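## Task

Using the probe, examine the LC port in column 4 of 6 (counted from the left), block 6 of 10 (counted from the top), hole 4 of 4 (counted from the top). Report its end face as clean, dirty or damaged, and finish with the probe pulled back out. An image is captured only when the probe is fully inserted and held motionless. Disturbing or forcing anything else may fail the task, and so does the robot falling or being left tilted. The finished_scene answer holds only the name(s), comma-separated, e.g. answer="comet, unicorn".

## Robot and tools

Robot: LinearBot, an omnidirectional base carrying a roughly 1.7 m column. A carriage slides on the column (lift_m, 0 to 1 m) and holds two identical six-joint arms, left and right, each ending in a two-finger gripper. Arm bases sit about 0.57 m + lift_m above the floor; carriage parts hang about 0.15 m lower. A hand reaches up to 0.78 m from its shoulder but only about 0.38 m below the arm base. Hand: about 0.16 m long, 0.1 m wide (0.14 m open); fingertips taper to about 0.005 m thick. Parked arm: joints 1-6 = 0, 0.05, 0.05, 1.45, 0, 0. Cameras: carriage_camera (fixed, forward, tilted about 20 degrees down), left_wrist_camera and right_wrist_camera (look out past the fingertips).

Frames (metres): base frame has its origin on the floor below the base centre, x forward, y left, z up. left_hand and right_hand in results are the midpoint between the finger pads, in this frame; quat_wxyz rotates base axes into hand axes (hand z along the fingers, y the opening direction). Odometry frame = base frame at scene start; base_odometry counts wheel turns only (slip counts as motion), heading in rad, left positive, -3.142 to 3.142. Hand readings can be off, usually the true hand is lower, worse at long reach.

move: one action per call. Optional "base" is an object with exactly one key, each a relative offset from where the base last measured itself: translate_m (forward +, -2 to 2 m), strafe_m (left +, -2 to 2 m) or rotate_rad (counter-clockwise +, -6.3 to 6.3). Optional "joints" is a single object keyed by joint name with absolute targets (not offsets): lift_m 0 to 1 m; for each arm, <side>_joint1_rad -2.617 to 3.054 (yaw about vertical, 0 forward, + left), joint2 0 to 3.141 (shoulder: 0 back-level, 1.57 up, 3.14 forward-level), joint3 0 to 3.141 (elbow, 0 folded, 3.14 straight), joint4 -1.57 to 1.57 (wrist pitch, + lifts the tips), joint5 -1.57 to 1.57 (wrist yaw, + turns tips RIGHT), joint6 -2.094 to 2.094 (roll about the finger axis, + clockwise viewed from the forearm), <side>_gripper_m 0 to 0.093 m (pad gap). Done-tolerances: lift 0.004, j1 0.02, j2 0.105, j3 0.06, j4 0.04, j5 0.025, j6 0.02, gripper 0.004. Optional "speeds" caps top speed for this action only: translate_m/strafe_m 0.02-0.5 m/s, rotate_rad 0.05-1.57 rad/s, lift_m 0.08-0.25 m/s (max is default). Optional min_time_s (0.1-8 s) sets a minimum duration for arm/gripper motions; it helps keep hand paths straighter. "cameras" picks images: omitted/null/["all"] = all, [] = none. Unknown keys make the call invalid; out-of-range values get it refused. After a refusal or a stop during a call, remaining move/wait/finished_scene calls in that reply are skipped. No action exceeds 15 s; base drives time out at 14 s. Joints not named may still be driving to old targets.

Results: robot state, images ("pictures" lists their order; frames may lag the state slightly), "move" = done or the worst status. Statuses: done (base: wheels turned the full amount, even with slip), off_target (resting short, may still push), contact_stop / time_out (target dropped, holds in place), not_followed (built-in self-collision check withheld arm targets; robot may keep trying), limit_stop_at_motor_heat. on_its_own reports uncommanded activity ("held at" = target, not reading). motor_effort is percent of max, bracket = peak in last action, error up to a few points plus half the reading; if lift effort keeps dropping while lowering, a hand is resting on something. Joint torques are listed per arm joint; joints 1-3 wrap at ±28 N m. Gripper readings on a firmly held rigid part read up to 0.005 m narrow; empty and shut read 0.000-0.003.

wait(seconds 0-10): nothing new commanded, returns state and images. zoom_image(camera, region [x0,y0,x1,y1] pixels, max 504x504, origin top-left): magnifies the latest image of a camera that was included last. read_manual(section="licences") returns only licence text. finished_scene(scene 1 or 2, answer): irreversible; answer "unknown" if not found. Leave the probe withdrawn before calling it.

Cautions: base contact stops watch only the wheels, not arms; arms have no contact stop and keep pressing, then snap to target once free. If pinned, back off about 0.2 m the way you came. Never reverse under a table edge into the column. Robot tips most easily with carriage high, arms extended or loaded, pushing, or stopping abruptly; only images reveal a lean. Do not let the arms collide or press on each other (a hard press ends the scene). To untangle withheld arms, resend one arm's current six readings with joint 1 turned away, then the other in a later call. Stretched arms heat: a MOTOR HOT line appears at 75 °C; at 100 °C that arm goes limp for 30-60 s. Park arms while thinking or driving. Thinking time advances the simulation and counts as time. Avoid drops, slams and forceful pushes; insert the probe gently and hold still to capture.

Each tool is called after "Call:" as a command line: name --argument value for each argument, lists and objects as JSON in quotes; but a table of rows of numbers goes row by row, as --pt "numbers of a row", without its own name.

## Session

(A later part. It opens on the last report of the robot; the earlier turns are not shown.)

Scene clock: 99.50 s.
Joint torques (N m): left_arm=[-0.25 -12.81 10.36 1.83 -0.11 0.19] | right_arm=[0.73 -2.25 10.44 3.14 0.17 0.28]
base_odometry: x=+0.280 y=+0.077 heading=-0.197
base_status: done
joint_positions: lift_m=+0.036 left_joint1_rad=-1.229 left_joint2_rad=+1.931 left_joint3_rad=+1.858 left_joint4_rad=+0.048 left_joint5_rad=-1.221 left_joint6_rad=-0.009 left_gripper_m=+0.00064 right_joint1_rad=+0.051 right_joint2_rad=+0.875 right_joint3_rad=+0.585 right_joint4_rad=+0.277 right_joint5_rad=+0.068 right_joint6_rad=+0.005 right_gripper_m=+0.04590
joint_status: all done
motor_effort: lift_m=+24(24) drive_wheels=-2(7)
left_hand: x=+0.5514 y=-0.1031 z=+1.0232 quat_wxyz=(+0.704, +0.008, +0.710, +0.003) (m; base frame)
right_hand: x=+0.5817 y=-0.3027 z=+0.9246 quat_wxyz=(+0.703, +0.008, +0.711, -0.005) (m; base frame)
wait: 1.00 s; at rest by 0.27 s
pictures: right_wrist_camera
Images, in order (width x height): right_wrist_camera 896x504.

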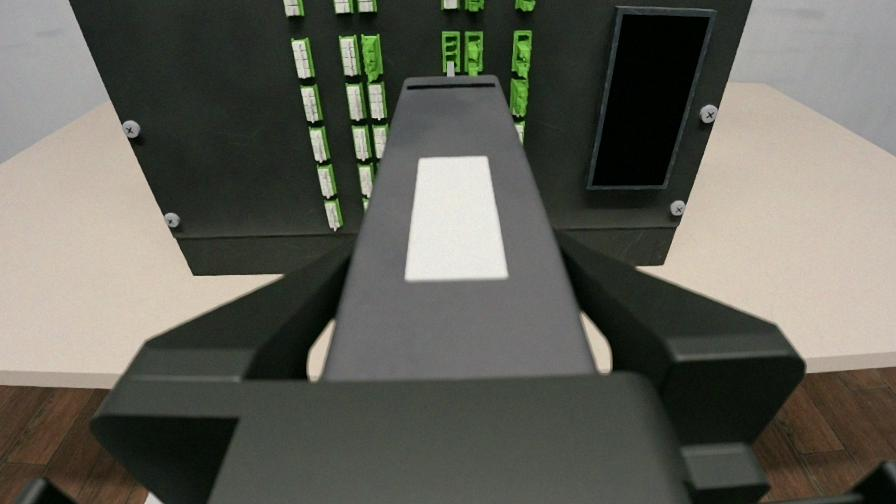

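Call:
move --base '{"translate_m":-0.005}' --speeds '{"translate_m":0.02}' --cameras '[]'

Call:
wait --seconds 1 --cameras '["right_wrist_camera","left_wrist_camera"]'

Call:
zoom_image --camera "right_wrist_camera" --region '[430, 40, 470, 80]'

Call:
zoom_image --camera "left_wrist_camera" --region '[620, 150, 720, 230]'

Scene clock: 100.73 s.
Joint torques (N m): left_arm=[-0.06 -12.75 10.13 1.89 -0.08 0.21] | right_arm=[0.76 -2.24 10.5 3.09 0.19 0.28]
move: done
base_odometry: x=+0.275 y=+0.078 heading=-0.197
base_status: done
joint_positions: lift_m=+0.036 left_joint1_rad=-1.229 left_joint2_rad=+1.931 left_joint3_rad=+1.858 left_joint4_rad=+0.048 left_joint5_rad=-1.221 left_joint6_rad=-0.009 left_gripper_m=+0.00064 right_joint1_rad=+0.051 right_joint2_rad=+0.875 right_joint3_rad=+0.585 right_joint4_rad=+0.279 right_joint5_rad=+0.069 right_joint6_rad=+0.005 right_gripper_m=+0.04590
joint_status: not commanded
motor_effort: lift_m=+24(24) drive_wheels=+2(6)
left_hand: x=+0.5512 y=-0.1032 z=+1.0232 quat_wxyz=(+0.704, +0.008, +0.710, +0.002) (m; base frame)
right_hand: x=+0.5817 y=-0.3028 z=+0.9251 quat_wxyz=(+0.703, +0.008, +0.711, -0.005) (m; base frame)
pictures: none
No camera images: "cameras" was empty.

Scene clock: 101.73 s.
Joint torques (N m): left_arm=[-0.09 -12.86 10.36 1.84 -0.1 0.18] | right_arm=[0.77 -2.18 10.59 3.07 0.17 0.25]
base_odometry: x=+0.275 y=+0.078 heading=-0.197
base_status: done
joint_positions: lift_m=+0.036 left_joint1_rad=-1.229 left_joint2_rad=+1.931 left_joint3_rad=+1.858 left_joint4_rad=+0.048 left_joint5_rad=-1.221 left_joint6_rad=-0.009 left_gripper_m=+0.00064 right_joint1_rad=+0.051 right_joint2_rad=+0.875 right_joint3_rad=+0.585 right_joint4_rad=+0.279 right_joint5_rad=+0.069 right_joint6_rad=+0.005 right_gripper_m=+0.04590
joint_status: not commanded
motor_effort: lift_m=+24(24) drive_wheels=+2(6)
left_hand: x=+0.5512 y=-0.1032 z=+1.0232 quat_wxyz=(+0.704, +0.008, +0.710, +0.002) (m; base frame)
right_hand: x=+0.5817 y=-0.3028 z=+0.9251 quat_wxyz=(+0.703, +0.008, +0.711, -0.005) (m; base frame)
wait: 1.00 s; at rest by 0.27 s
pictures: left_wrist_camera, right_wrist_camera
Images, in order (width x height): left_wrist_camera 896x504, right_wrist_camera 896x504.

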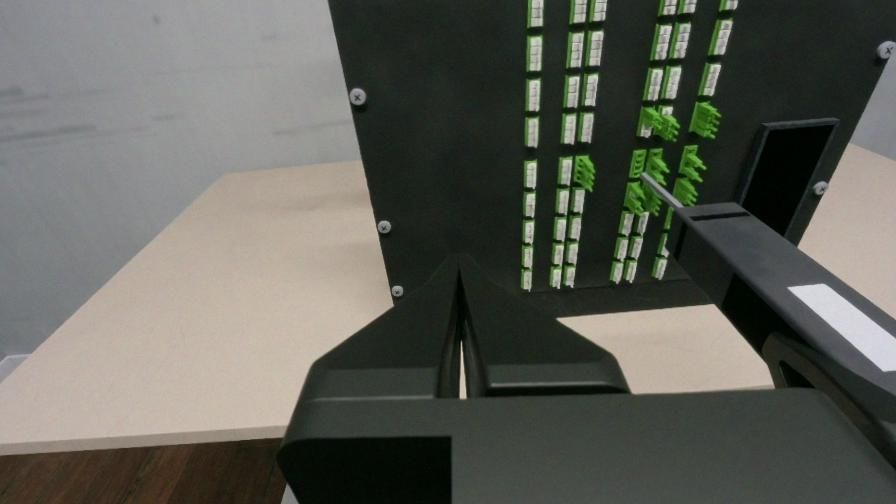

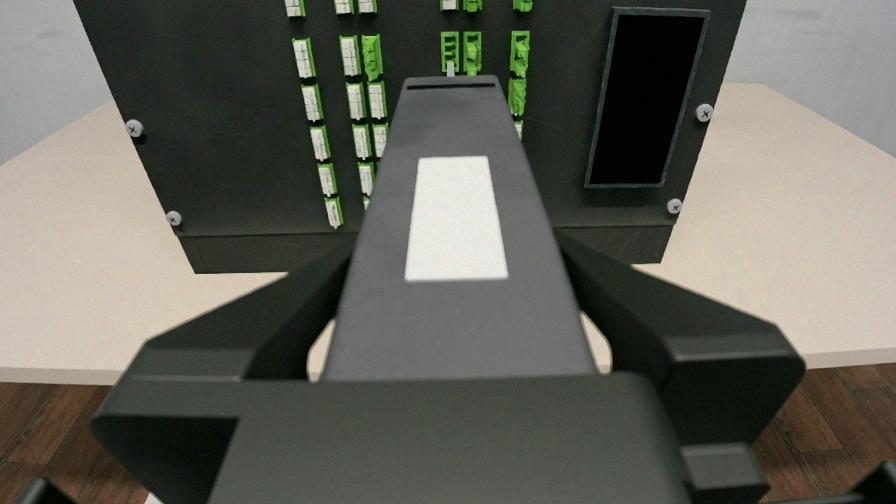

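Scaled by 12.600.

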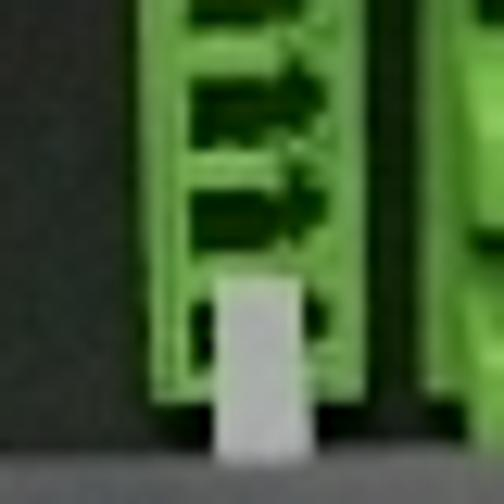

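Scaled by 5.040.

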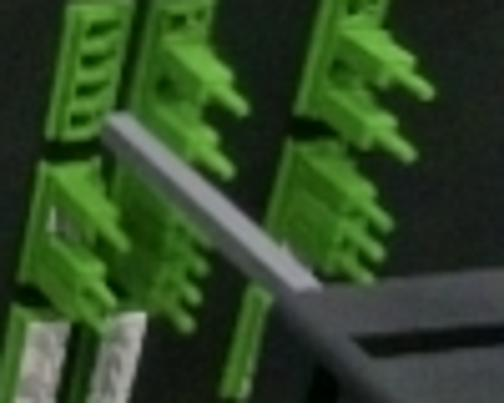

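Call:
move --joints '{"right_joint4_rad":0.32,"right_joint5_rad":0.054,"right_joint2_rad":0.862}' --cameras '[]'

Call:
wait --seconds 0.6 --cameras '["right_wrist_camera"]'

Call:
zoom_image --camera "right_wrist_camera" --region '[430, 40, 470, 80]'

Scene clock: 102.73 s.
Joint torques (N m): left_arm=[-0.16 -12.93 10.24 1.85 -0.08 0.15] | right_arm=[0.66 -2.86 10.54 2.88 -0.06 0.28]
move: off_target
base_odometry: x=+0.275 y=+0.078 heading=-0.197
base_status: not commanded
joint_positions: lift_m=+0.036 left_joint1_rad=-1.229 left_joint2_rad=+1.931 left_joint3_rad=+1.858 left_joint4_rad=+0.048 left_joint5_rad=-1.221 left_joint6_rad=-0.009 left_gripper_m=+0.00064 right_joint1_rad=+0.051 right_joint2_rad=+0.875 right_joint3_rad=+0.585 right_joint4_rad=+0.260 right_joint5_rad=+0.066 right_joint6_rad=+0.005 right_gripper_m=+0.04590
joint_status: right_joint4_rad off_target (ended at +0.260, target +0.320); the others done
motor_effort: lift_m=+23(24) drive_wheels=+2(2)
left_hand: x=+0.5512 y=-0.1032 z=+1.0232 quat_wxyz=(+0.704, +0.008, +0.710, +0.002) (m; base frame)
right_hand: x=+0.5816 y=-0.3023 z=+0.9204 quat_wxyz=(+0.697, +0.006, +0.717, -0.004) (m; base frame)
pictures: none
No camera images: "cameras" was empty.

Scene clock: 103.33 s.
Joint torques (N m): left_arm=[-0.34 -12.85 9.8 1.86 -0.06 0.14] | right_arm=[0.81 -2.88 10.45 2.99 -0.05 0.27]
base_odometry: x=+0.275 y=+0.078 heading=-0.197
base_status: not commanded
joint_positions: lift_m=+0.036 left_joint1_rad=-1.229 left_joint2_rad=+1.931 left_joint3_rad=+1.858 left_joint4_rad=+0.048 left_joint5_rad=-1.221 left_joint6_rad=-0.009 left_gripper_m=+0.00064 right_joint1_rad=+0.051 right_joint2_rad=+0.875 right_joint3_rad=+0.585 right_joint4_rad=+0.259 right_joint5_rad=+0.065 right_joint6_rad=+0.005 right_gripper_m=+0.04590
joint_status: right_joint4_rad off_target (ended at +0.260, target +0.320); the others done
motor_effort: lift_m=+24(24) drive_wheels=+2(2)
left_hand: x=+0.5512 y=-0.1032 z=+1.0232 quat_wxyz=(+0.704, +0.008, +0.710, +0.002) (m; base frame)
right_hand: x=+0.5816 y=-0.3022 z=+0.9202 quat_wxyz=(+0.696, +0.006, +0.718, -0.004) (m; base frame)
wait: 0.60 s; at rest by 0.27 s
pictures: right_wrist_camera
Images, in order (width x height): right_wrist_camera 896x504.

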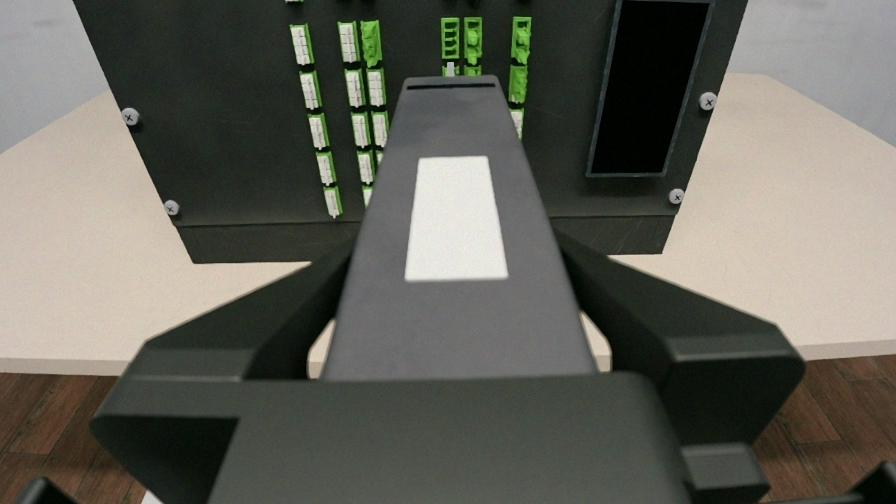

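Scaled by 12.600.

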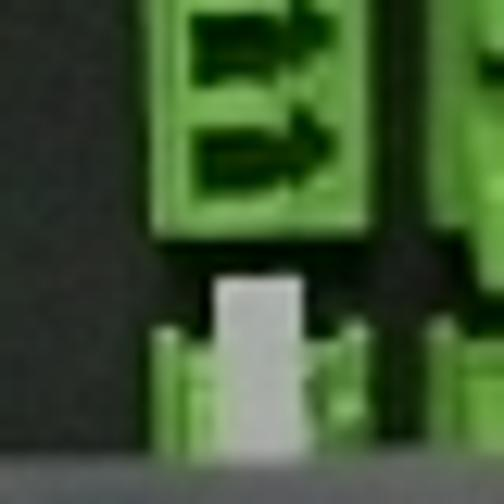

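Call:
move --joints '{"right_joint4_rad":0.356,"right_joint5_rad":0.0495}' --cameras '[]'

Call:
move --joints '{"right_joint4_rad":0.342,"right_joint5_rad":0.06}' --cameras '[]'

Call:
wait --seconds 0.6 --cameras '["right_wrist_camera"]'

Call:
zoom_image --camera "right_wrist_camera" --region '[430, 40, 470, 80]'

Scene clock: 104.07 s.
Joint torques (N m): left_arm=[0.01 -12.78 10.03 1.9 -0.1 0.17] | right_arm=[0.75 -2.88 10.58 3.23 -0.08 0.29]
move: off_target
base_odometry: x=+0.275 y=+0.078 heading=-0.197
base_status: not commanded
joint_positions: lift_m=+0.036 left_joint1_rad=-1.229 left_joint2_rad=+1.931 left_joint3_rad=+1.858 left_joint4_rad=+0.048 left_joint5_rad=-1.221 left_joint6_rad=-0.009 left_gripper_m=+0.00064 right_joint1_rad=+0.051 right_joint2_rad=+0.875 right_joint3_rad=+0.585 right_joint4_rad=+0.270 right_joint5_rad=+0.062 right_joint6_rad=+0.005 right_gripper_m=+0.04590
joint_status: right_joint4_rad off_target (ended at +0.270, target +0.356); the others done
motor_effort: lift_m=+23(24) drive_wheels=+2(2)
left_hand: x=+0.5512 y=-0.1032 z=+1.0232 quat_wxyz=(+0.704, +0.008, +0.710, +0.002) (m; base frame)
right_hand: x=+0.5817 y=-0.3016 z=+0.9229 quat_wxyz=(+0.700, +0.005, +0.714, -0.002) (m; base frame)
pictures: none
No camera images: "cameras" was empty.

Scene clock: 104.47 s.
Joint torques (N m): left_arm=[0.25 -12.85 10.13 1.89 -0.05 0.17] | right_arm=[0.69 -2.86 10.59 3.05 0.07 0.29]
move: off_target
base_odometry: x=+0.275 y=+0.078 heading=-0.197
base_status: not commanded
joint_positions: lift_m=+0.036 left_joint1_rad=-1.229 left_joint2_rad=+1.931 left_joint3_rad=+1.858 left_joint4_rad=+0.048 left_joint5_rad=-1.221 left_joint6_rad=-0.009 left_gripper_m=+0.00064 right_joint1_rad=+0.051 right_joint2_rad=+0.875 right_joint3_rad=+0.585 right_joint4_rad=+0.270 right_joint5_rad=+0.062 right_joint6_rad=+0.005 right_gripper_m=+0.04590
joint_status: right_joint4_rad off_target (ended at +0.270, target +0.342); the others done
motor_effort: lift_m=+23(24) drive_wheels=+2(2)
left_hand: x=+0.5512 y=-0.1032 z=+1.0232 quat_wxyz=(+0.704, +0.008, +0.710, +0.002) (m; base frame)
right_hand: x=+0.5817 y=-0.3016 z=+0.9229 quat_wxyz=(+0.700, +0.005, +0.714, -0.002) (m; base frame)
pictures: none
No camera images: "cameras" was empty.

Scene clock: 105.07 s.
Joint torques (N m): left_arm=[0.03 -12.62 10.04 1.86 -0.05 0.16] | right_arm=[0.69 -2.81 10.56 3.04 0.06 0.24]
base_odometry: x=+0.275 y=+0.078 heading=-0.197
base_status: not commanded
joint_positions: lift_m=+0.036 left_joint1_rad=-1.229 left_joint2_rad=+1.931 left_joint3_rad=+1.858 left_joint4_rad=+0.048 left_joint5_rad=-1.221 left_joint6_rad=-0.009 left_gripper_m=+0.00064 right_joint1_rad=+0.051 right_joint2_rad=+0.875 right_joint3_rad=+0.585 right_joint4_rad=+0.270 right_joint5_rad=+0.062 right_joint6_rad=+0.005 right_gripper_m=+0.04590
joint_status: right_joint4_rad off_target (ended at +0.270, target +0.342); the others done
motor_effort: lift_m=+23(24) drive_wheels=+2(2)
left_hand: x=+0.5512 y=-0.1032 z=+1.0232 quat_wxyz=(+0.704, +0.008, +0.710, +0.002) (m; base frame)
right_hand: x=+0.5817 y=-0.3016 z=+0.9229 quat_wxyz=(+0.700, +0.005, +0.714, -0.002) (m; base frame)
wait: 0.60 s; at rest by 0.27 s
pictures: right_wrist_camera
Images, in order (width x height): right_wrist_camera 896x504.

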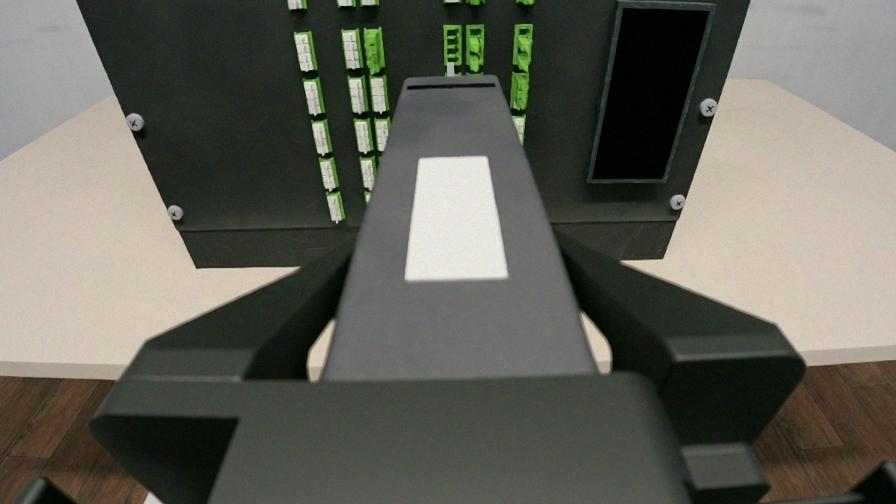

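Scaled by 12.600.

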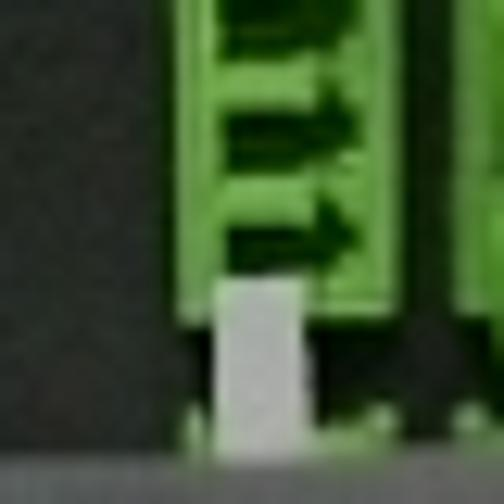

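Call:
move --base '{"translate_m":0.005}' --joints '{"right_joint5_rad":0.0755,"lift_m":0.036}' --speeds '{"translate_m":0.02}' --cameras '[]'

Call:
move --joints '{"right_joint5_rad":0.065}' --cameras '[]'

Call:
wait --seconds 0.6 --cameras '["right_wrist_camera"]'

Call:
zoom_image --camera "right_wrist_camera" --region '[430, 40, 470, 80]'

Scene clock: 106.10 s.
Joint torques (N m): left_arm=[0.01 -12.56 10.11 1.91 -0.09 0.13] | right_arm=[0.66 -2.89 10.56 3.06 0.18 0.26]
move: done
base_odometry: x=+0.280 y=+0.077 heading=-0.197
base_status: done
joint_positions: lift_m=+0.036 left_joint1_rad=-1.231 left_joint2_rad=+1.931 left_joint3_rad=+1.858 left_joint4_rad=+0.048 left_joint5_rad=-1.221 left_joint6_rad=-0.009 left_gripper_m=+0.00064 right_joint1_rad=+0.051 right_joint2_rad=+0.875 right_joint3_rad=+0.585 right_joint4_rad=+0.269 right_joint5_rad=+0.065 right_joint6_rad=+0.005 right_gripper_m=+0.04590
joint_status: all done
motor_effort: lift_m=+23(23) drive_wheels=-1(7)
left_hand: x=+0.5506 y=-0.1037 z=+1.0229 quat_wxyz=(+0.704, +0.009, +0.710, +0.002) (m; base frame)
right_hand: x=+0.5817 y=-0.3021 z=+0.9223 quat_wxyz=(+0.700, +0.006, +0.714, -0.003) (m; base frame)
pictures: none
No camera images: "cameras" was empty.

Scene clock: 106.40 s.
Joint torques (N m): left_arm=[-0.25 -12.79 9.99 1.86 0.01 0.2] | right_arm=[0.76 -2.78 10.5 3.03 0.09 0.26]
move: done
base_odometry: x=+0.280 y=+0.077 heading=-0.197
base_status: not commanded
joint_positions: lift_m=+0.036 left_joint1_rad=-1.231 left_joint2_rad=+1.931 left_joint3_rad=+1.858 left_joint4_rad=+0.048 left_joint5_rad=-1.221 left_joint6_rad=-0.009 left_gripper_m=+0.00064 right_joint1_rad=+0.051 right_joint2_rad=+0.875 right_joint3_rad=+0.585 right_joint4_rad=+0.269 right_joint5_rad=+0.065 right_joint6_rad=+0.005 right_gripper_m=+0.04590
joint_status: all done
motor_effort: lift_m=+23(23) drive_wheels=+0(1)
left_hand: x=+0.5506 y=-0.1037 z=+1.0229 quat_wxyz=(+0.704, +0.009, +0.710, +0.002) (m; base frame)
right_hand: x=+0.5817 y=-0.3021 z=+0.9223 quat_wxyz=(+0.700, +0.006, +0.714, -0.003) (m; base frame)
pictures: none
No camera images: "cameras" was empty.

Scene clock: 107.00 s.
Joint torques (N m): left_arm=[-0.28 -12.59 10.28 1.92 -0.06 0.17] | right_arm=[0.69 -2.93 10.54 3.06 0.06 0.27]
base_odometry: x=+0.280 y=+0.077 heading=-0.197
base_status: not commanded
joint_positions: lift_m=+0.036 left_joint1_rad=-1.231 left_joint2_rad=+1.931 left_joint3_rad=+1.858 left_joint4_rad=+0.048 left_joint5_rad=-1.221 left_joint6_rad=-0.009 left_gripper_m=+0.00064 right_joint1_rad=+0.051 right_joint2_rad=+0.875 right_joint3_rad=+0.585 right_joint4_rad=+0.269 right_joint5_rad=+0.065 right_joint6_rad=+0.005 right_gripper_m=+0.04590
joint_status: all done
motor_effort: lift_m=+23(23) drive_wheels=-1(1)
left_hand: x=+0.5506 y=-0.1037 z=+1.0229 quat_wxyz=(+0.704, +0.009, +0.710, +0.002) (m; base frame)
right_hand: x=+0.5817 y=-0.3021 z=+0.9223 quat_wxyz=(+0.700, +0.006, +0.714, -0.003) (m; base frame)
wait: 0.60 s; at rest by 0.27 s
pictures: right_wrist_camera
Images, in order (width x height): right_wrist_camera 896x504.

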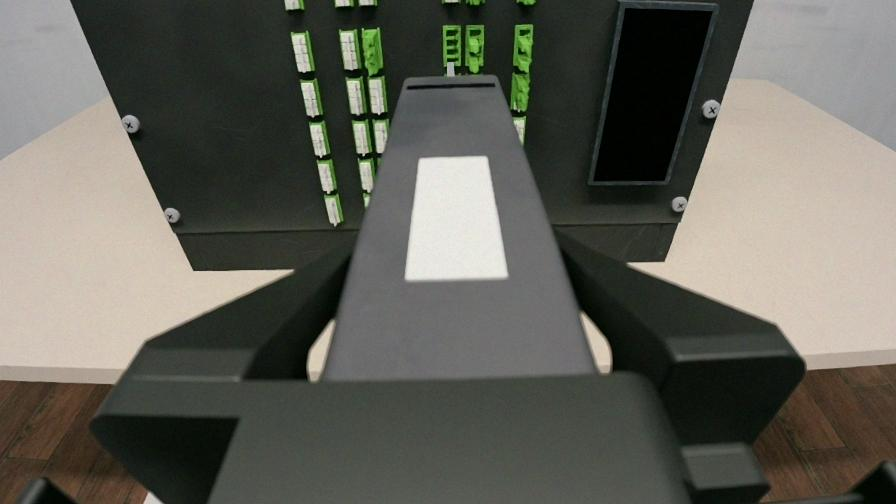

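Scaled by 12.600.

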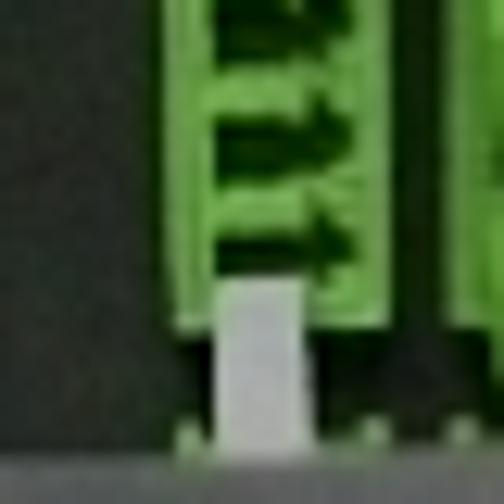

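Call:
move --base '{"translate_m":0.0025}' --joints '{"lift_m":0.0372}' --speeds '{"translate_m":0.02}' --cameras '[]'

Call:
wait --seconds 0.6 --cameras '["right_wrist_camera"]'

Call:
zoom_image --camera "right_wrist_camera" --region '[430, 40, 470, 80]'

Scene clock: 107.90 s.
Joint torques (N m): left_arm=[0.01 -12.9 10.18 1.84 -0.05 0.13] | right_arm=[0.66 -2.81 10.48 3.02 0.08 0.28]
move: done
base_odometry: x=+0.282 y=+0.077 heading=-0.198
base_status: done
joint_positions: lift_m=+0.037 left_joint1_rad=-1.229 left_joint2_rad=+1.931 left_joint3_rad=+1.858 left_joint4_rad=+0.048 left_joint5_rad=-1.221 left_joint6_rad=-0.009 left_gripper_m=+0.00064 right_joint1_rad=+0.051 right_joint2_rad=+0.875 right_joint3_rad=+0.585 right_joint4_rad=+0.270 right_joint5_rad=+0.065 right_joint6_rad=+0.005 right_gripper_m=+0.04590
joint_status: all done
motor_effort: lift_m=+23(27) drive_wheels=-1(5)
left_hand: x=+0.5515 y=-0.1030 z=+1.0242 quat_wxyz=(+0.704, +0.008, +0.710, +0.003) (m; base frame)
right_hand: x=+0.5817 y=-0.3021 z=+0.9237 quat_wxyz=(+0.700, +0.006, +0.714, -0.003) (m; base frame)
pictures: none
No camera images: "cameras" was empty.

Scene clock: 108.50 s.
Joint torques (N m): left_arm=[0.01 -12.93 10.18 1.89 -0.03 0.14] | right_arm=[0.75 -2.91 10.51 3.06 0.04 0.28]
base_odometry: x=+0.282 y=+0.077 heading=-0.198
base_status: done
joint_positions: lift_m=+0.037 left_joint1_rad=-1.229 left_joint2_rad=+1.931 left_joint3_rad=+1.858 left_joint4_rad=+0.048 left_joint5_rad=-1.221 left_joint6_rad=-0.009 left_gripper_m=+0.00064 right_joint1_rad=+0.051 right_joint2_rad=+0.875 right_joint3_rad=+0.585 right_joint4_rad=+0.270 right_joint5_rad=+0.065 right_joint6_rad=+0.005 right_gripper_m=+0.04590
joint_status: all done
motor_effort: lift_m=+23(27) drive_wheels=+0(5)
left_hand: x=+0.5515 y=-0.1030 z=+1.0242 quat_wxyz=(+0.704, +0.008, +0.710, +0.003) (m; base frame)
right_hand: x=+0.5817 y=-0.3021 z=+0.9237 quat_wxyz=(+0.700, +0.006, +0.714, -0.003) (m; base frame)
wait: 0.60 s; at rest by 0.27 s
pictures: right_wrist_camera
Images, in order (width x height): right_wrist_camera 896x504.

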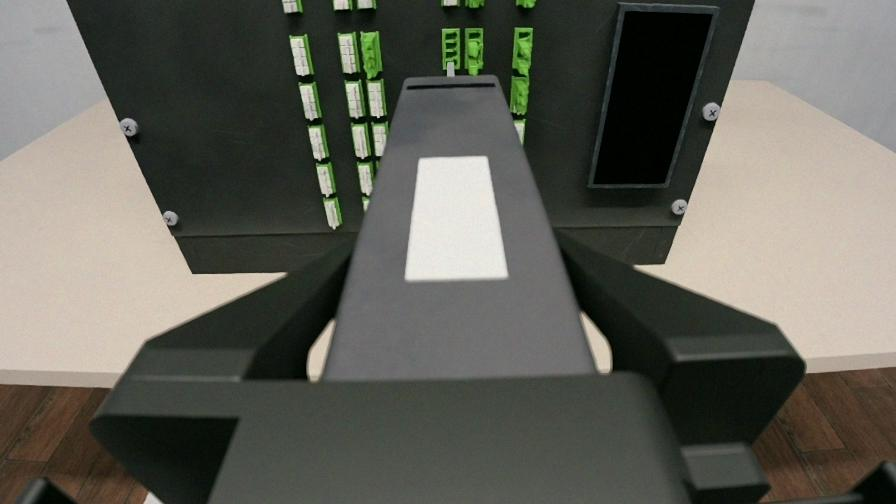

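Scaled by 12.600.

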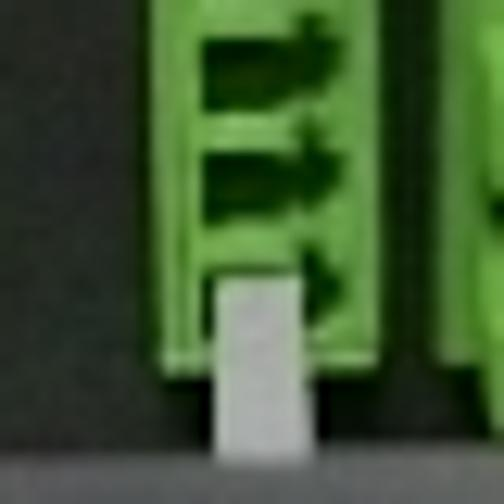

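Call:
move --joints '{"right_joint5_rad":0.0505,"lift_m":0.0374}' --cameras '[]'

Call:
move --joints '{"right_joint5_rad":0.062}' --cameras '[]'

Call:
wait --seconds 0.6 --cameras '["right_wrist_camera"]'

Call:
zoom_image --camera "right_wrist_camera" --region '[430, 40, 470, 80]'

Scene clock: 109.03 s.
Joint torques (N m): left_arm=[0.03 -12.93 10.03 1.91 -0.03 0.12] | right_arm=[0.68 -2.82 10.67 3.07 -0.03 0.26]
move: done
base_odometry: x=+0.282 y=+0.077 heading=-0.198
base_status: not commanded
joint_positions: lift_m=+0.037 left_joint1_rad=-1.229 left_joint2_rad=+1.931 left_joint3_rad=+1.858 left_joint4_rad=+0.048 left_joint5_rad=-1.221 left_joint6_rad=-0.009 left_gripper_m=+0.00064 right_joint1_rad=+0.051 right_joint2_rad=+0.875 right_joint3_rad=+0.585 right_joint4_rad=+0.270 right_joint5_rad=+0.062 right_joint6_rad=+0.005 right_gripper_m=+0.04590
joint_status: all done
motor_effort: lift_m=+24(24) drive_wheels=+0(0)
left_hand: x=+0.5515 y=-0.1030 z=+1.0243 quat_wxyz=(+0.704, +0.008, +0.710, +0.003) (m; base frame)
right_hand: x=+0.5817 y=-0.3016 z=+0.9238 quat_wxyz=(+0.700, +0.005, +0.714, -0.002) (m; base frame)
pictures: none
No camera images: "cameras" was empty.

Scene clock: 109.33 s.
Joint torques (N m): left_arm=[-0.02 -12.85 10.21 1.89 -0.09 0.18] | right_arm=[0.8 -2.88 10.55 3.07 0.07 0.27]
move: done
base_odometry: x=+0.282 y=+0.077 heading=-0.198
base_status: not commanded
joint_positions: lift_m=+0.037 left_joint1_rad=-1.229 left_joint2_rad=+1.931 left_joint3_rad=+1.858 left_joint4_rad=+0.048 left_joint5_rad=-1.221 left_joint6_rad=-0.009 left_gripper_m=+0.00064 right_joint1_rad=+0.051 right_joint2_rad=+0.875 right_joint3_rad=+0.585 right_joint4_rad=+0.270 right_joint5_rad=+0.062 right_joint6_rad=+0.005 right_gripper_m=+0.04590
joint_status: all done
motor_effort: lift_m=+24(25) drive_wheels=+0(0)
left_hand: x=+0.5515 y=-0.1030 z=+1.0243 quat_wxyz=(+0.704, +0.008, +0.710, +0.003) (m; base frame)
right_hand: x=+0.5817 y=-0.3016 z=+0.9238 quat_wxyz=(+0.700, +0.005, +0.714, -0.002) (m; base frame)
pictures: none
No camera images: "cameras" was empty.

Scene clock: 109.93 s.
Joint torques (N m): left_arm=[-0.32 -13 10.18 1.91 -0.12 0.14] | right_arm=[0.72 -2.88 10.56 3.05 0.04 0.27]
base_odometry: x=+0.282 y=+0.077 heading=-0.198
base_status: not commanded
joint_positions: lift_m=+0.037 left_joint1_rad=-1.229 left_joint2_rad=+1.931 left_joint3_rad=+1.858 left_joint4_rad=+0.048 left_joint5_rad=-1.221 left_joint6_rad=-0.009 left_gripper_m=+0.00064 right_joint1_rad=+0.051 right_joint2_rad=+0.875 right_joint3_rad=+0.585 right_joint4_rad=+0.270 right_joint5_rad=+0.062 right_joint6_rad=+0.005 right_gripper_m=+0.04590
joint_status: all done
motor_effort: lift_m=+24(25) drive_wheels=+0(0)
left_hand: x=+0.5515 y=-0.1030 z=+1.0243 quat_wxyz=(+0.704, +0.008, +0.710, +0.003) (m; base frame)
right_hand: x=+0.5817 y=-0.3016 z=+0.9238 quat_wxyz=(+0.700, +0.005, +0.714, -0.002) (m; base frame)
wait: 0.60 s; at rest by 0.27 s
pictures: right_wrist_camera
Images, in order (width x height): right_wrist_camera 896x504.

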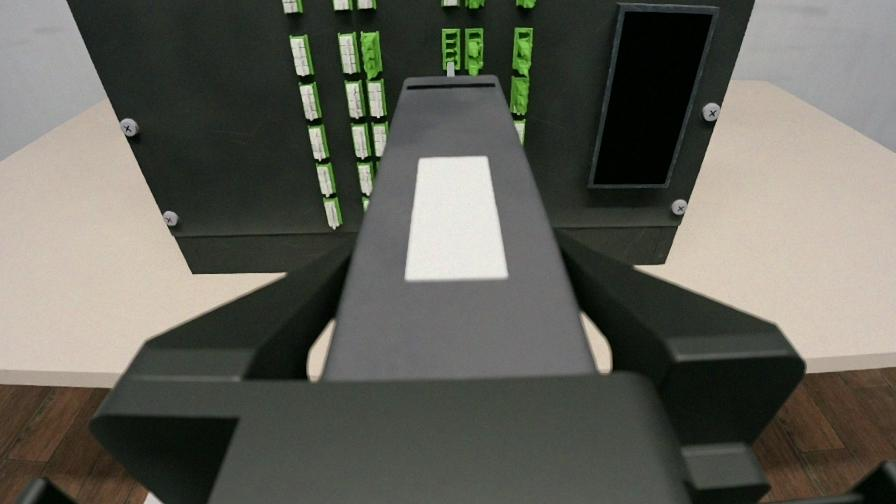

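Scaled by 12.600.

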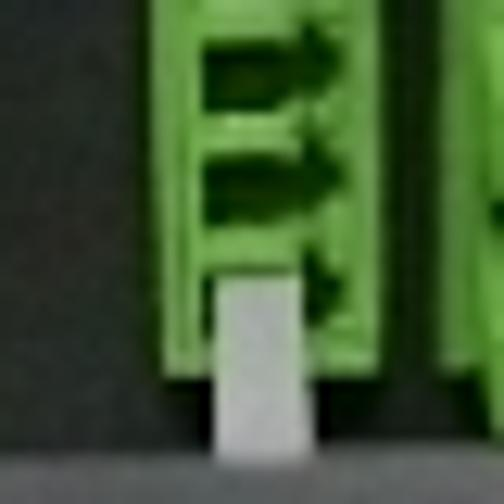

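Call:
wait --seconds 0.5 --cameras '["right_wrist_camera"]'

Call:
zoom_image --camera "right_wrist_camera" --region '[430, 40, 470, 80]'

Scene clock: 110.80 s.
Joint torques (N m): left_arm=[-0.36 -12.88 10.06 1.97 -0.09 0.18] | right_arm=[0.68 -3.03 10.54 3.05 0.11 0.26]
base_odometry: x=+0.282 y=+0.077 heading=-0.198
base_status: not commanded
joint_positions: lift_m=+0.037 left_joint1_rad=-1.229 left_joint2_rad=+1.931 left_joint3_rad=+1.858 left_joint4_rad=+0.048 left_joint5_rad=-1.221 left_joint6_rad=-0.009 left_gripper_m=+0.00064 right_joint1_rad=+0.051 right_joint2_rad=+0.875 right_joint3_rad=+0.585 right_joint4_rad=+0.270 right_joint5_rad=+0.062 right_joint6_rad=+0.005 right_gripper_m=+0.04590
joint_status: all done
motor_effort: lift_m=+24(25) drive_wheels=+0(0)
left_hand: x=+0.5515 y=-0.1030 z=+1.0243 quat_wxyz=(+0.704, +0.008, +0.710, +0.003) (m; base frame)
right_hand: x=+0.5817 y=-0.3016 z=+0.9238 quat_wxyz=(+0.700, +0.005, +0.714, -0.002) (m; base frame)
wait: 0.50 s; at rest from the start
pictures: right_wrist_camera
Images, in order (width x height): right_wrist_camera 896x504.

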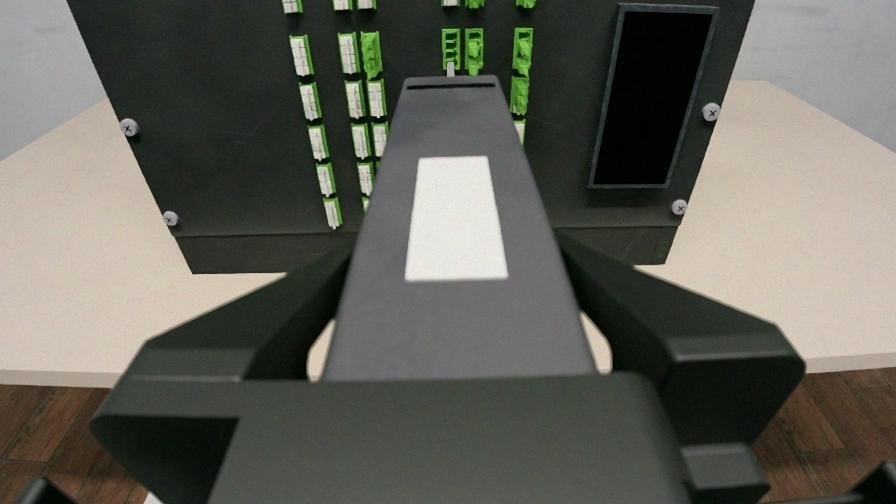

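Scaled by 12.600.

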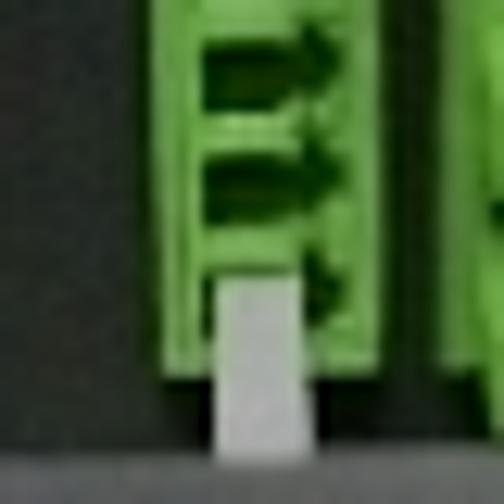

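Call:
move --joints '{"right_joint5_rad":0.047}' --cameras '[]'

Call:
move --joints '{"right_joint5_rad":0.058}' --cameras '[]'

Call:
wait --seconds 0.6 --cameras '["right_wrist_camera"]'

Call:
zoom_image --camera "right_wrist_camera" --region '[430, 40, 470, 80]'

Scene clock: 111.50 s.
Joint torques (N m): left_arm=[-0.25 -12.78 10.19 1.93 -0.12 0.2] | right_arm=[0.72 -2.81 10.63 3.06 -0.03 0.25]
move: done
base_odometry: x=+0.282 y=+0.077 heading=-0.198
base_status: not commanded
joint_positions: lift_m=+0.037 left_joint1_rad=-1.229 left_joint2_rad=+1.931 left_joint3_rad=+1.858 left_joint4_rad=+0.048 left_joint5_rad=-1.221 left_joint6_rad=-0.009 left_gripper_m=+0.00064 right_joint1_rad=+0.051 right_joint2_rad=+0.875 right_joint3_rad=+0.585 right_joint4_rad=+0.270 right_joint5_rad=+0.059 right_joint6_rad=+0.005 right_gripper_m=+0.04590
joint_status: all done
motor_effort: lift_m=+24(24) drive_wheels=+0(0)
left_hand: x=+0.5515 y=-0.1030 z=+1.0243 quat_wxyz=(+0.704, +0.008, +0.710, +0.003) (m; base frame)
right_hand: x=+0.5817 y=-0.3012 z=+0.9238 quat_wxyz=(+0.700, +0.004, +0.714, -0.001) (m; base frame)
pictures: none
No camera images: "cameras" was empty.

Scene clock: 111.80 s.
Joint torques (N m): left_arm=[-0.17 -12.67 10.09 1.91 -0.08 0.2] | right_arm=[0.75 -2.89 10.5 3.06 0.07 0.3]
move: done
base_odometry: x=+0.282 y=+0.077 heading=-0.198
base_status: not commanded
joint_positions: lift_m=+0.037 left_joint1_rad=-1.229 left_joint2_rad=+1.931 left_joint3_rad=+1.858 left_joint4_rad=+0.048 left_joint5_rad=-1.221 left_joint6_rad=-0.009 left_gripper_m=+0.00064 right_joint1_rad=+0.051 right_joint2_rad=+0.875 right_joint3_rad=+0.585 right_joint4_rad=+0.270 right_joint5_rad=+0.059 right_joint6_rad=+0.005 right_gripper_m=+0.04590
joint_status: all done
motor_effort: lift_m=+24(24) drive_wheels=+0(0)
left_hand: x=+0.5515 y=-0.1030 z=+1.0243 quat_wxyz=(+0.704, +0.008, +0.710, +0.003) (m; base frame)
right_hand: x=+0.5817 y=-0.3012 z=+0.9238 quat_wxyz=(+0.700, +0.004, +0.714, -0.001) (m; base frame)
pictures: none
No camera images: "cameras" was empty.

Scene clock: 112.40 s.
Joint torques (N m): left_arm=[-0.21 -12.7 10.22 1.82 -0.11 0.16] | right_arm=[0.73 -3.02 10.59 3.05 0.07 0.28]
base_odometry: x=+0.282 y=+0.077 heading=-0.198
base_status: not commanded
joint_positions: lift_m=+0.037 left_joint1_rad=-1.229 left_joint2_rad=+1.931 left_joint3_rad=+1.858 left_joint4_rad=+0.048 left_joint5_rad=-1.221 left_joint6_rad=-0.009 left_gripper_m=+0.00064 right_joint1_rad=+0.051 right_joint2_rad=+0.875 right_joint3_rad=+0.585 right_joint4_rad=+0.270 right_joint5_rad=+0.059 right_joint6_rad=+0.005 right_gripper_m=+0.04590
joint_status: all done
motor_effort: lift_m=+24(24) drive_wheels=+0(0)
left_hand: x=+0.5515 y=-0.1030 z=+1.0243 quat_wxyz=(+0.704, +0.008, +0.710, +0.003) (m; base frame)
right_hand: x=+0.5817 y=-0.3012 z=+0.9238 quat_wxyz=(+0.700, +0.004, +0.714, -0.001) (m; base frame)
wait: 0.60 s; at rest by 0.27 s
pictures: right_wrist_camera
Images, in order (width x height): right_wrist_camera 896x504.

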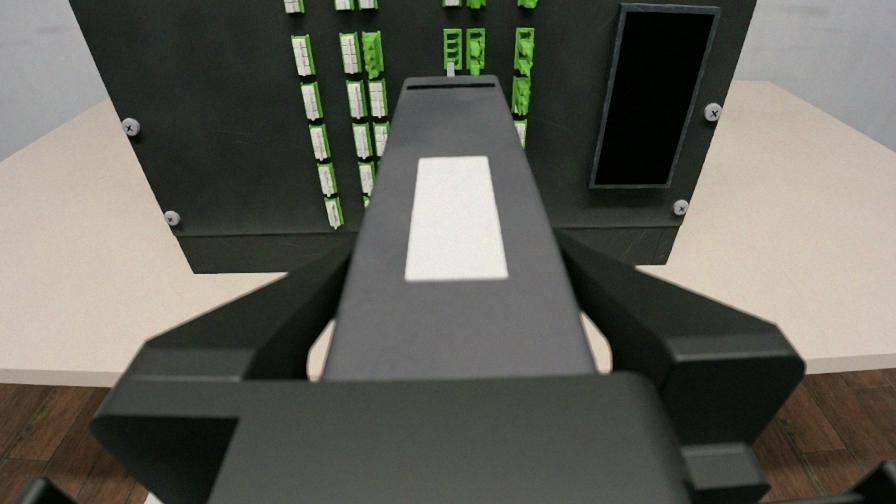

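Scaled by 12.600.

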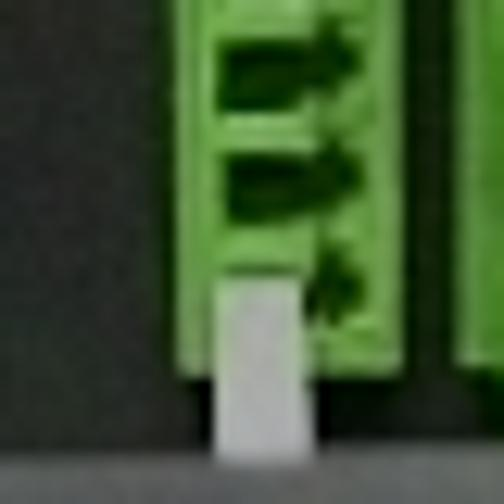

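Call:
move --joints '{"right_joint5_rad":0.0725}' --cameras '[]'

Call:
move --joints '{"right_joint5_rad":0.061}' --base '{"translate_m":0.001}' --cameras '[]'

Call:
wait --seconds 0.6 --cameras '["right_wrist_camera"]'

Call:
zoom_image --camera "right_wrist_camera" --region '[430, 40, 470, 80]'

Scene clock: 113.03 s.
Joint torques (N m): left_arm=[-0.12 -12.67 10.17 1.89 -0.07 0.14] | right_arm=[0.7 -2.86 10.54 3.06 0.17 0.24]
move: done
base_odometry: x=+0.282 y=+0.077 heading=-0.198
base_status: not commanded
joint_positions: lift_m=+0.037 left_joint1_rad=-1.229 left_joint2_rad=+1.931 left_joint3_rad=+1.858 left_joint4_rad=+0.048 left_joint5_rad=-1.221 left_joint6_rad=-0.009 left_gripper_m=+0.00064 right_joint1_rad=+0.051 right_joint2_rad=+0.875 right_joint3_rad=+0.585 right_joint4_rad=+0.270 right_joint5_rad=+0.061 right_joint6_rad=+0.005 right_gripper_m=+0.04590
joint_status: all done
motor_effort: lift_m=+24(24) drive_wheels=+0(0)
left_hand: x=+0.5515 y=-0.1030 z=+1.0243 quat_wxyz=(+0.704, +0.008, +0.710, +0.003) (m; base frame)
right_hand: x=+0.5817 y=-0.3016 z=+0.9238 quat_wxyz=(+0.700, +0.005, +0.714, -0.002) (m; base frame)
pictures: none
No camera images: "cameras" was empty.

Scene clock: 113.50 s.
Joint torques (N m): left_arm=[-0.29 -12.59 10.09 1.95 -0.04 0.17] | right_arm=[0.88 -2.84 10.55 3.06 0.08 0.27]
move: done
base_odometry: x=+0.283 y=+0.076 heading=-0.198
base_status: done
joint_positions: lift_m=+0.037 left_joint1_rad=-1.229 left_joint2_rad=+1.931 left_joint3_rad=+1.858 left_joint4_rad=+0.048 left_joint5_rad=-1.221 left_joint6_rad=-0.009 left_gripper_m=+0.00064 right_joint1_rad=+0.051 right_joint2_rad=+0.875 right_joint3_rad=+0.585 right_joint4_rad=+0.269 right_joint5_rad=+0.061 right_joint6_rad=+0.005 right_gripper_m=+0.04590
joint_status: all done
motor_effort: lift_m=+24(24) drive_wheels=-1(5)
left_hand: x=+0.5515 y=-0.1030 z=+1.0243 quat_wxyz=(+0.704, +0.008, +0.710, +0.003) (m; base frame)
right_hand: x=+0.5817 y=-0.3016 z=+0.9237 quat_wxyz=(+0.700, +0.005, +0.714, -0.002) (m; base frame)
pictures: none
No camera images: "cameras" was empty.

Scene clock: 114.10 s.
Joint torques (N m): left_arm=[-0.14 -12.78 9.96 1.88 -0.12 0.17] | right_arm=[0.73 -2.84 10.62 3.07 0.07 0.27]
base_odometry: x=+0.283 y=+0.076 heading=-0.198
base_status: done
joint_positions: lift_m=+0.037 left_joint1_rad=-1.229 left_joint2_rad=+1.931 left_joint3_rad=+1.858 left_joint4_rad=+0.048 left_joint5_rad=-1.221 left_joint6_rad=-0.009 left_gripper_m=+0.00064 right_joint1_rad=+0.051 right_joint2_rad=+0.875 right_joint3_rad=+0.585 right_joint4_rad=+0.269 right_joint5_rad=+0.061 right_joint6_rad=+0.005 right_gripper_m=+0.04590
joint_status: all done
motor_effort: lift_m=+24(24) drive_wheels=+0(5)
left_hand: x=+0.5515 y=-0.1030 z=+1.0243 quat_wxyz=(+0.704, +0.008, +0.710, +0.003) (m; base frame)
right_hand: x=+0.5817 y=-0.3016 z=+0.9237 quat_wxyz=(+0.700, +0.005, +0.714, -0.002) (m; base frame)
wait: 0.60 s; at rest by 0.27 s
pictures: right_wrist_camera
Images, in order (width x height): right_wrist_camera 896x504.

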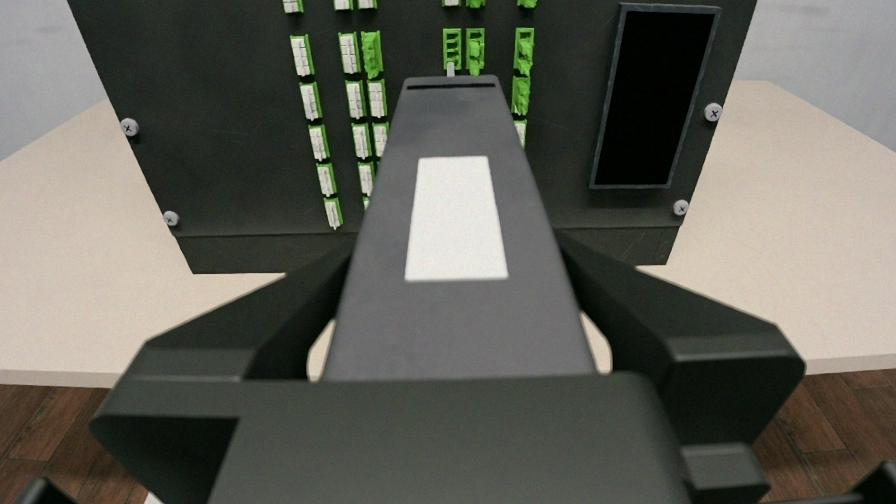

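Scaled by 12.600.

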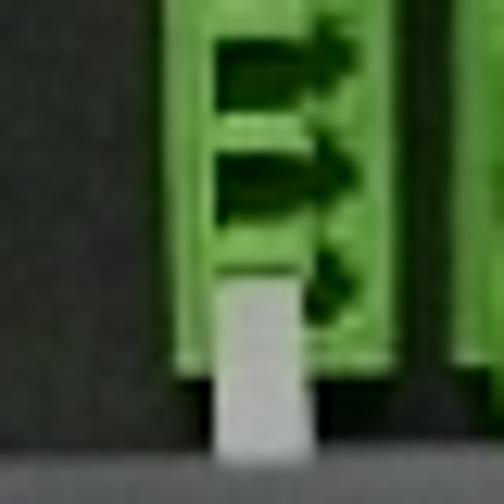

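Call:
move --base '{"translate_m":0.0015}' --joints '{"lift_m":0.0377}' --speeds '{"translate_m":0.02}' --cameras '[]'

Call:
wait --seconds 0.6 --cameras '["right_wrist_camera"]'

Call:
zoom_image --camera "right_wrist_camera" --region '[430, 40, 470, 80]'

Scene clock: 114.83 s.
Joint torques (N m): left_arm=[-0.39 -12.81 10.14 1.94 -0.13 0.18] | right_arm=[0.77 -2.59 10.54 3.05 0.08 0.25]
move: done
base_odometry: x=+0.285 y=+0.076 heading=-0.198
base_status: done
joint_positions: lift_m=+0.038 left_joint1_rad=-1.229 left_joint2_rad=+1.931 left_joint3_rad=+1.858 left_joint4_rad=+0.048 left_joint5_rad=-1.221 left_joint6_rad=-0.009 left_gripper_m=+0.00064 right_joint1_rad=+0.051 right_joint2_rad=+0.871 right_joint3_rad=+0.585 right_joint4_rad=+0.269 right_joint5_rad=+0.061 right_joint6_rad=+0.005 right_gripper_m=+0.04590
joint_status: all done
motor_effort: lift_m=+24(25) drive_wheels=-1(4)
left_hand: x=+0.5515 y=-0.1030 z=+1.0246 quat_wxyz=(+0.704, +0.008, +0.710, +0.003) (m; base frame)
right_hand: x=+0.5810 y=-0.3016 z=+0.9252 quat_wxyz=(+0.701, +0.005, +0.713, -0.002) (m; base frame)
pictures: none
No camera images: "cameras" was empty.

Scene clock: 115.43 s.
Joint torques (N m): left_arm=[-0.12 -12.86 10.1 1.87 -0.04 0.19] | right_arm=[0.75 -2.58 10.56 3.04 0.06 0.28]
base_odometry: x=+0.285 y=+0.076 heading=-0.198
base_status: done
joint_positions: lift_m=+0.038 left_joint1_rad=-1.229 left_joint2_rad=+1.931 left_joint3_rad=+1.858 left_joint4_rad=+0.048 left_joint5_rad=-1.221 left_joint6_rad=-0.009 left_gripper_m=+0.00064 right_joint1_rad=+0.051 right_joint2_rad=+0.871 right_joint3_rad=+0.585 right_joint4_rad=+0.269 right_joint5_rad=+0.061 right_joint6_rad=+0.005 right_gripper_m=+0.04590
joint_status: all done
motor_effort: lift_m=+24(25) drive_wheels=-1(4)
left_hand: x=+0.5515 y=-0.1030 z=+1.0246 quat_wxyz=(+0.704, +0.008, +0.710, +0.003) (m; base frame)
right_hand: x=+0.5810 y=-0.3016 z=+0.9252 quat_wxyz=(+0.701, +0.005, +0.713, -0.002) (m; base frame)
wait: 0.60 s; at rest by 0.27 s
pictures: right_wrist_camera
Images, in order (width x height): right_wrist_camera 896x504.

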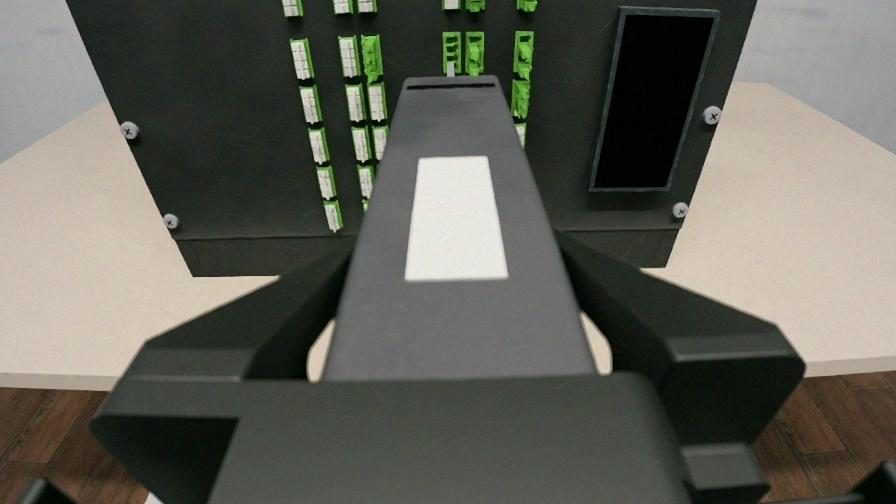

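Scaled by 12.600.

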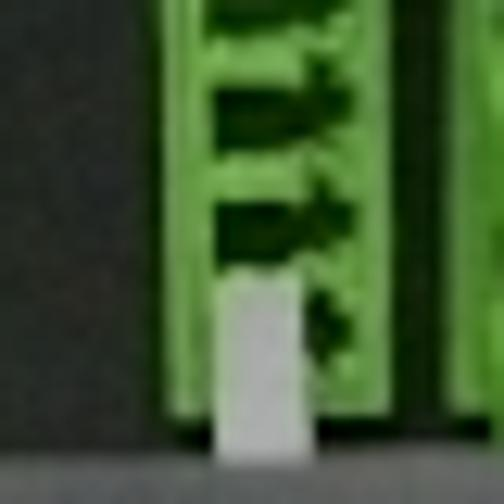

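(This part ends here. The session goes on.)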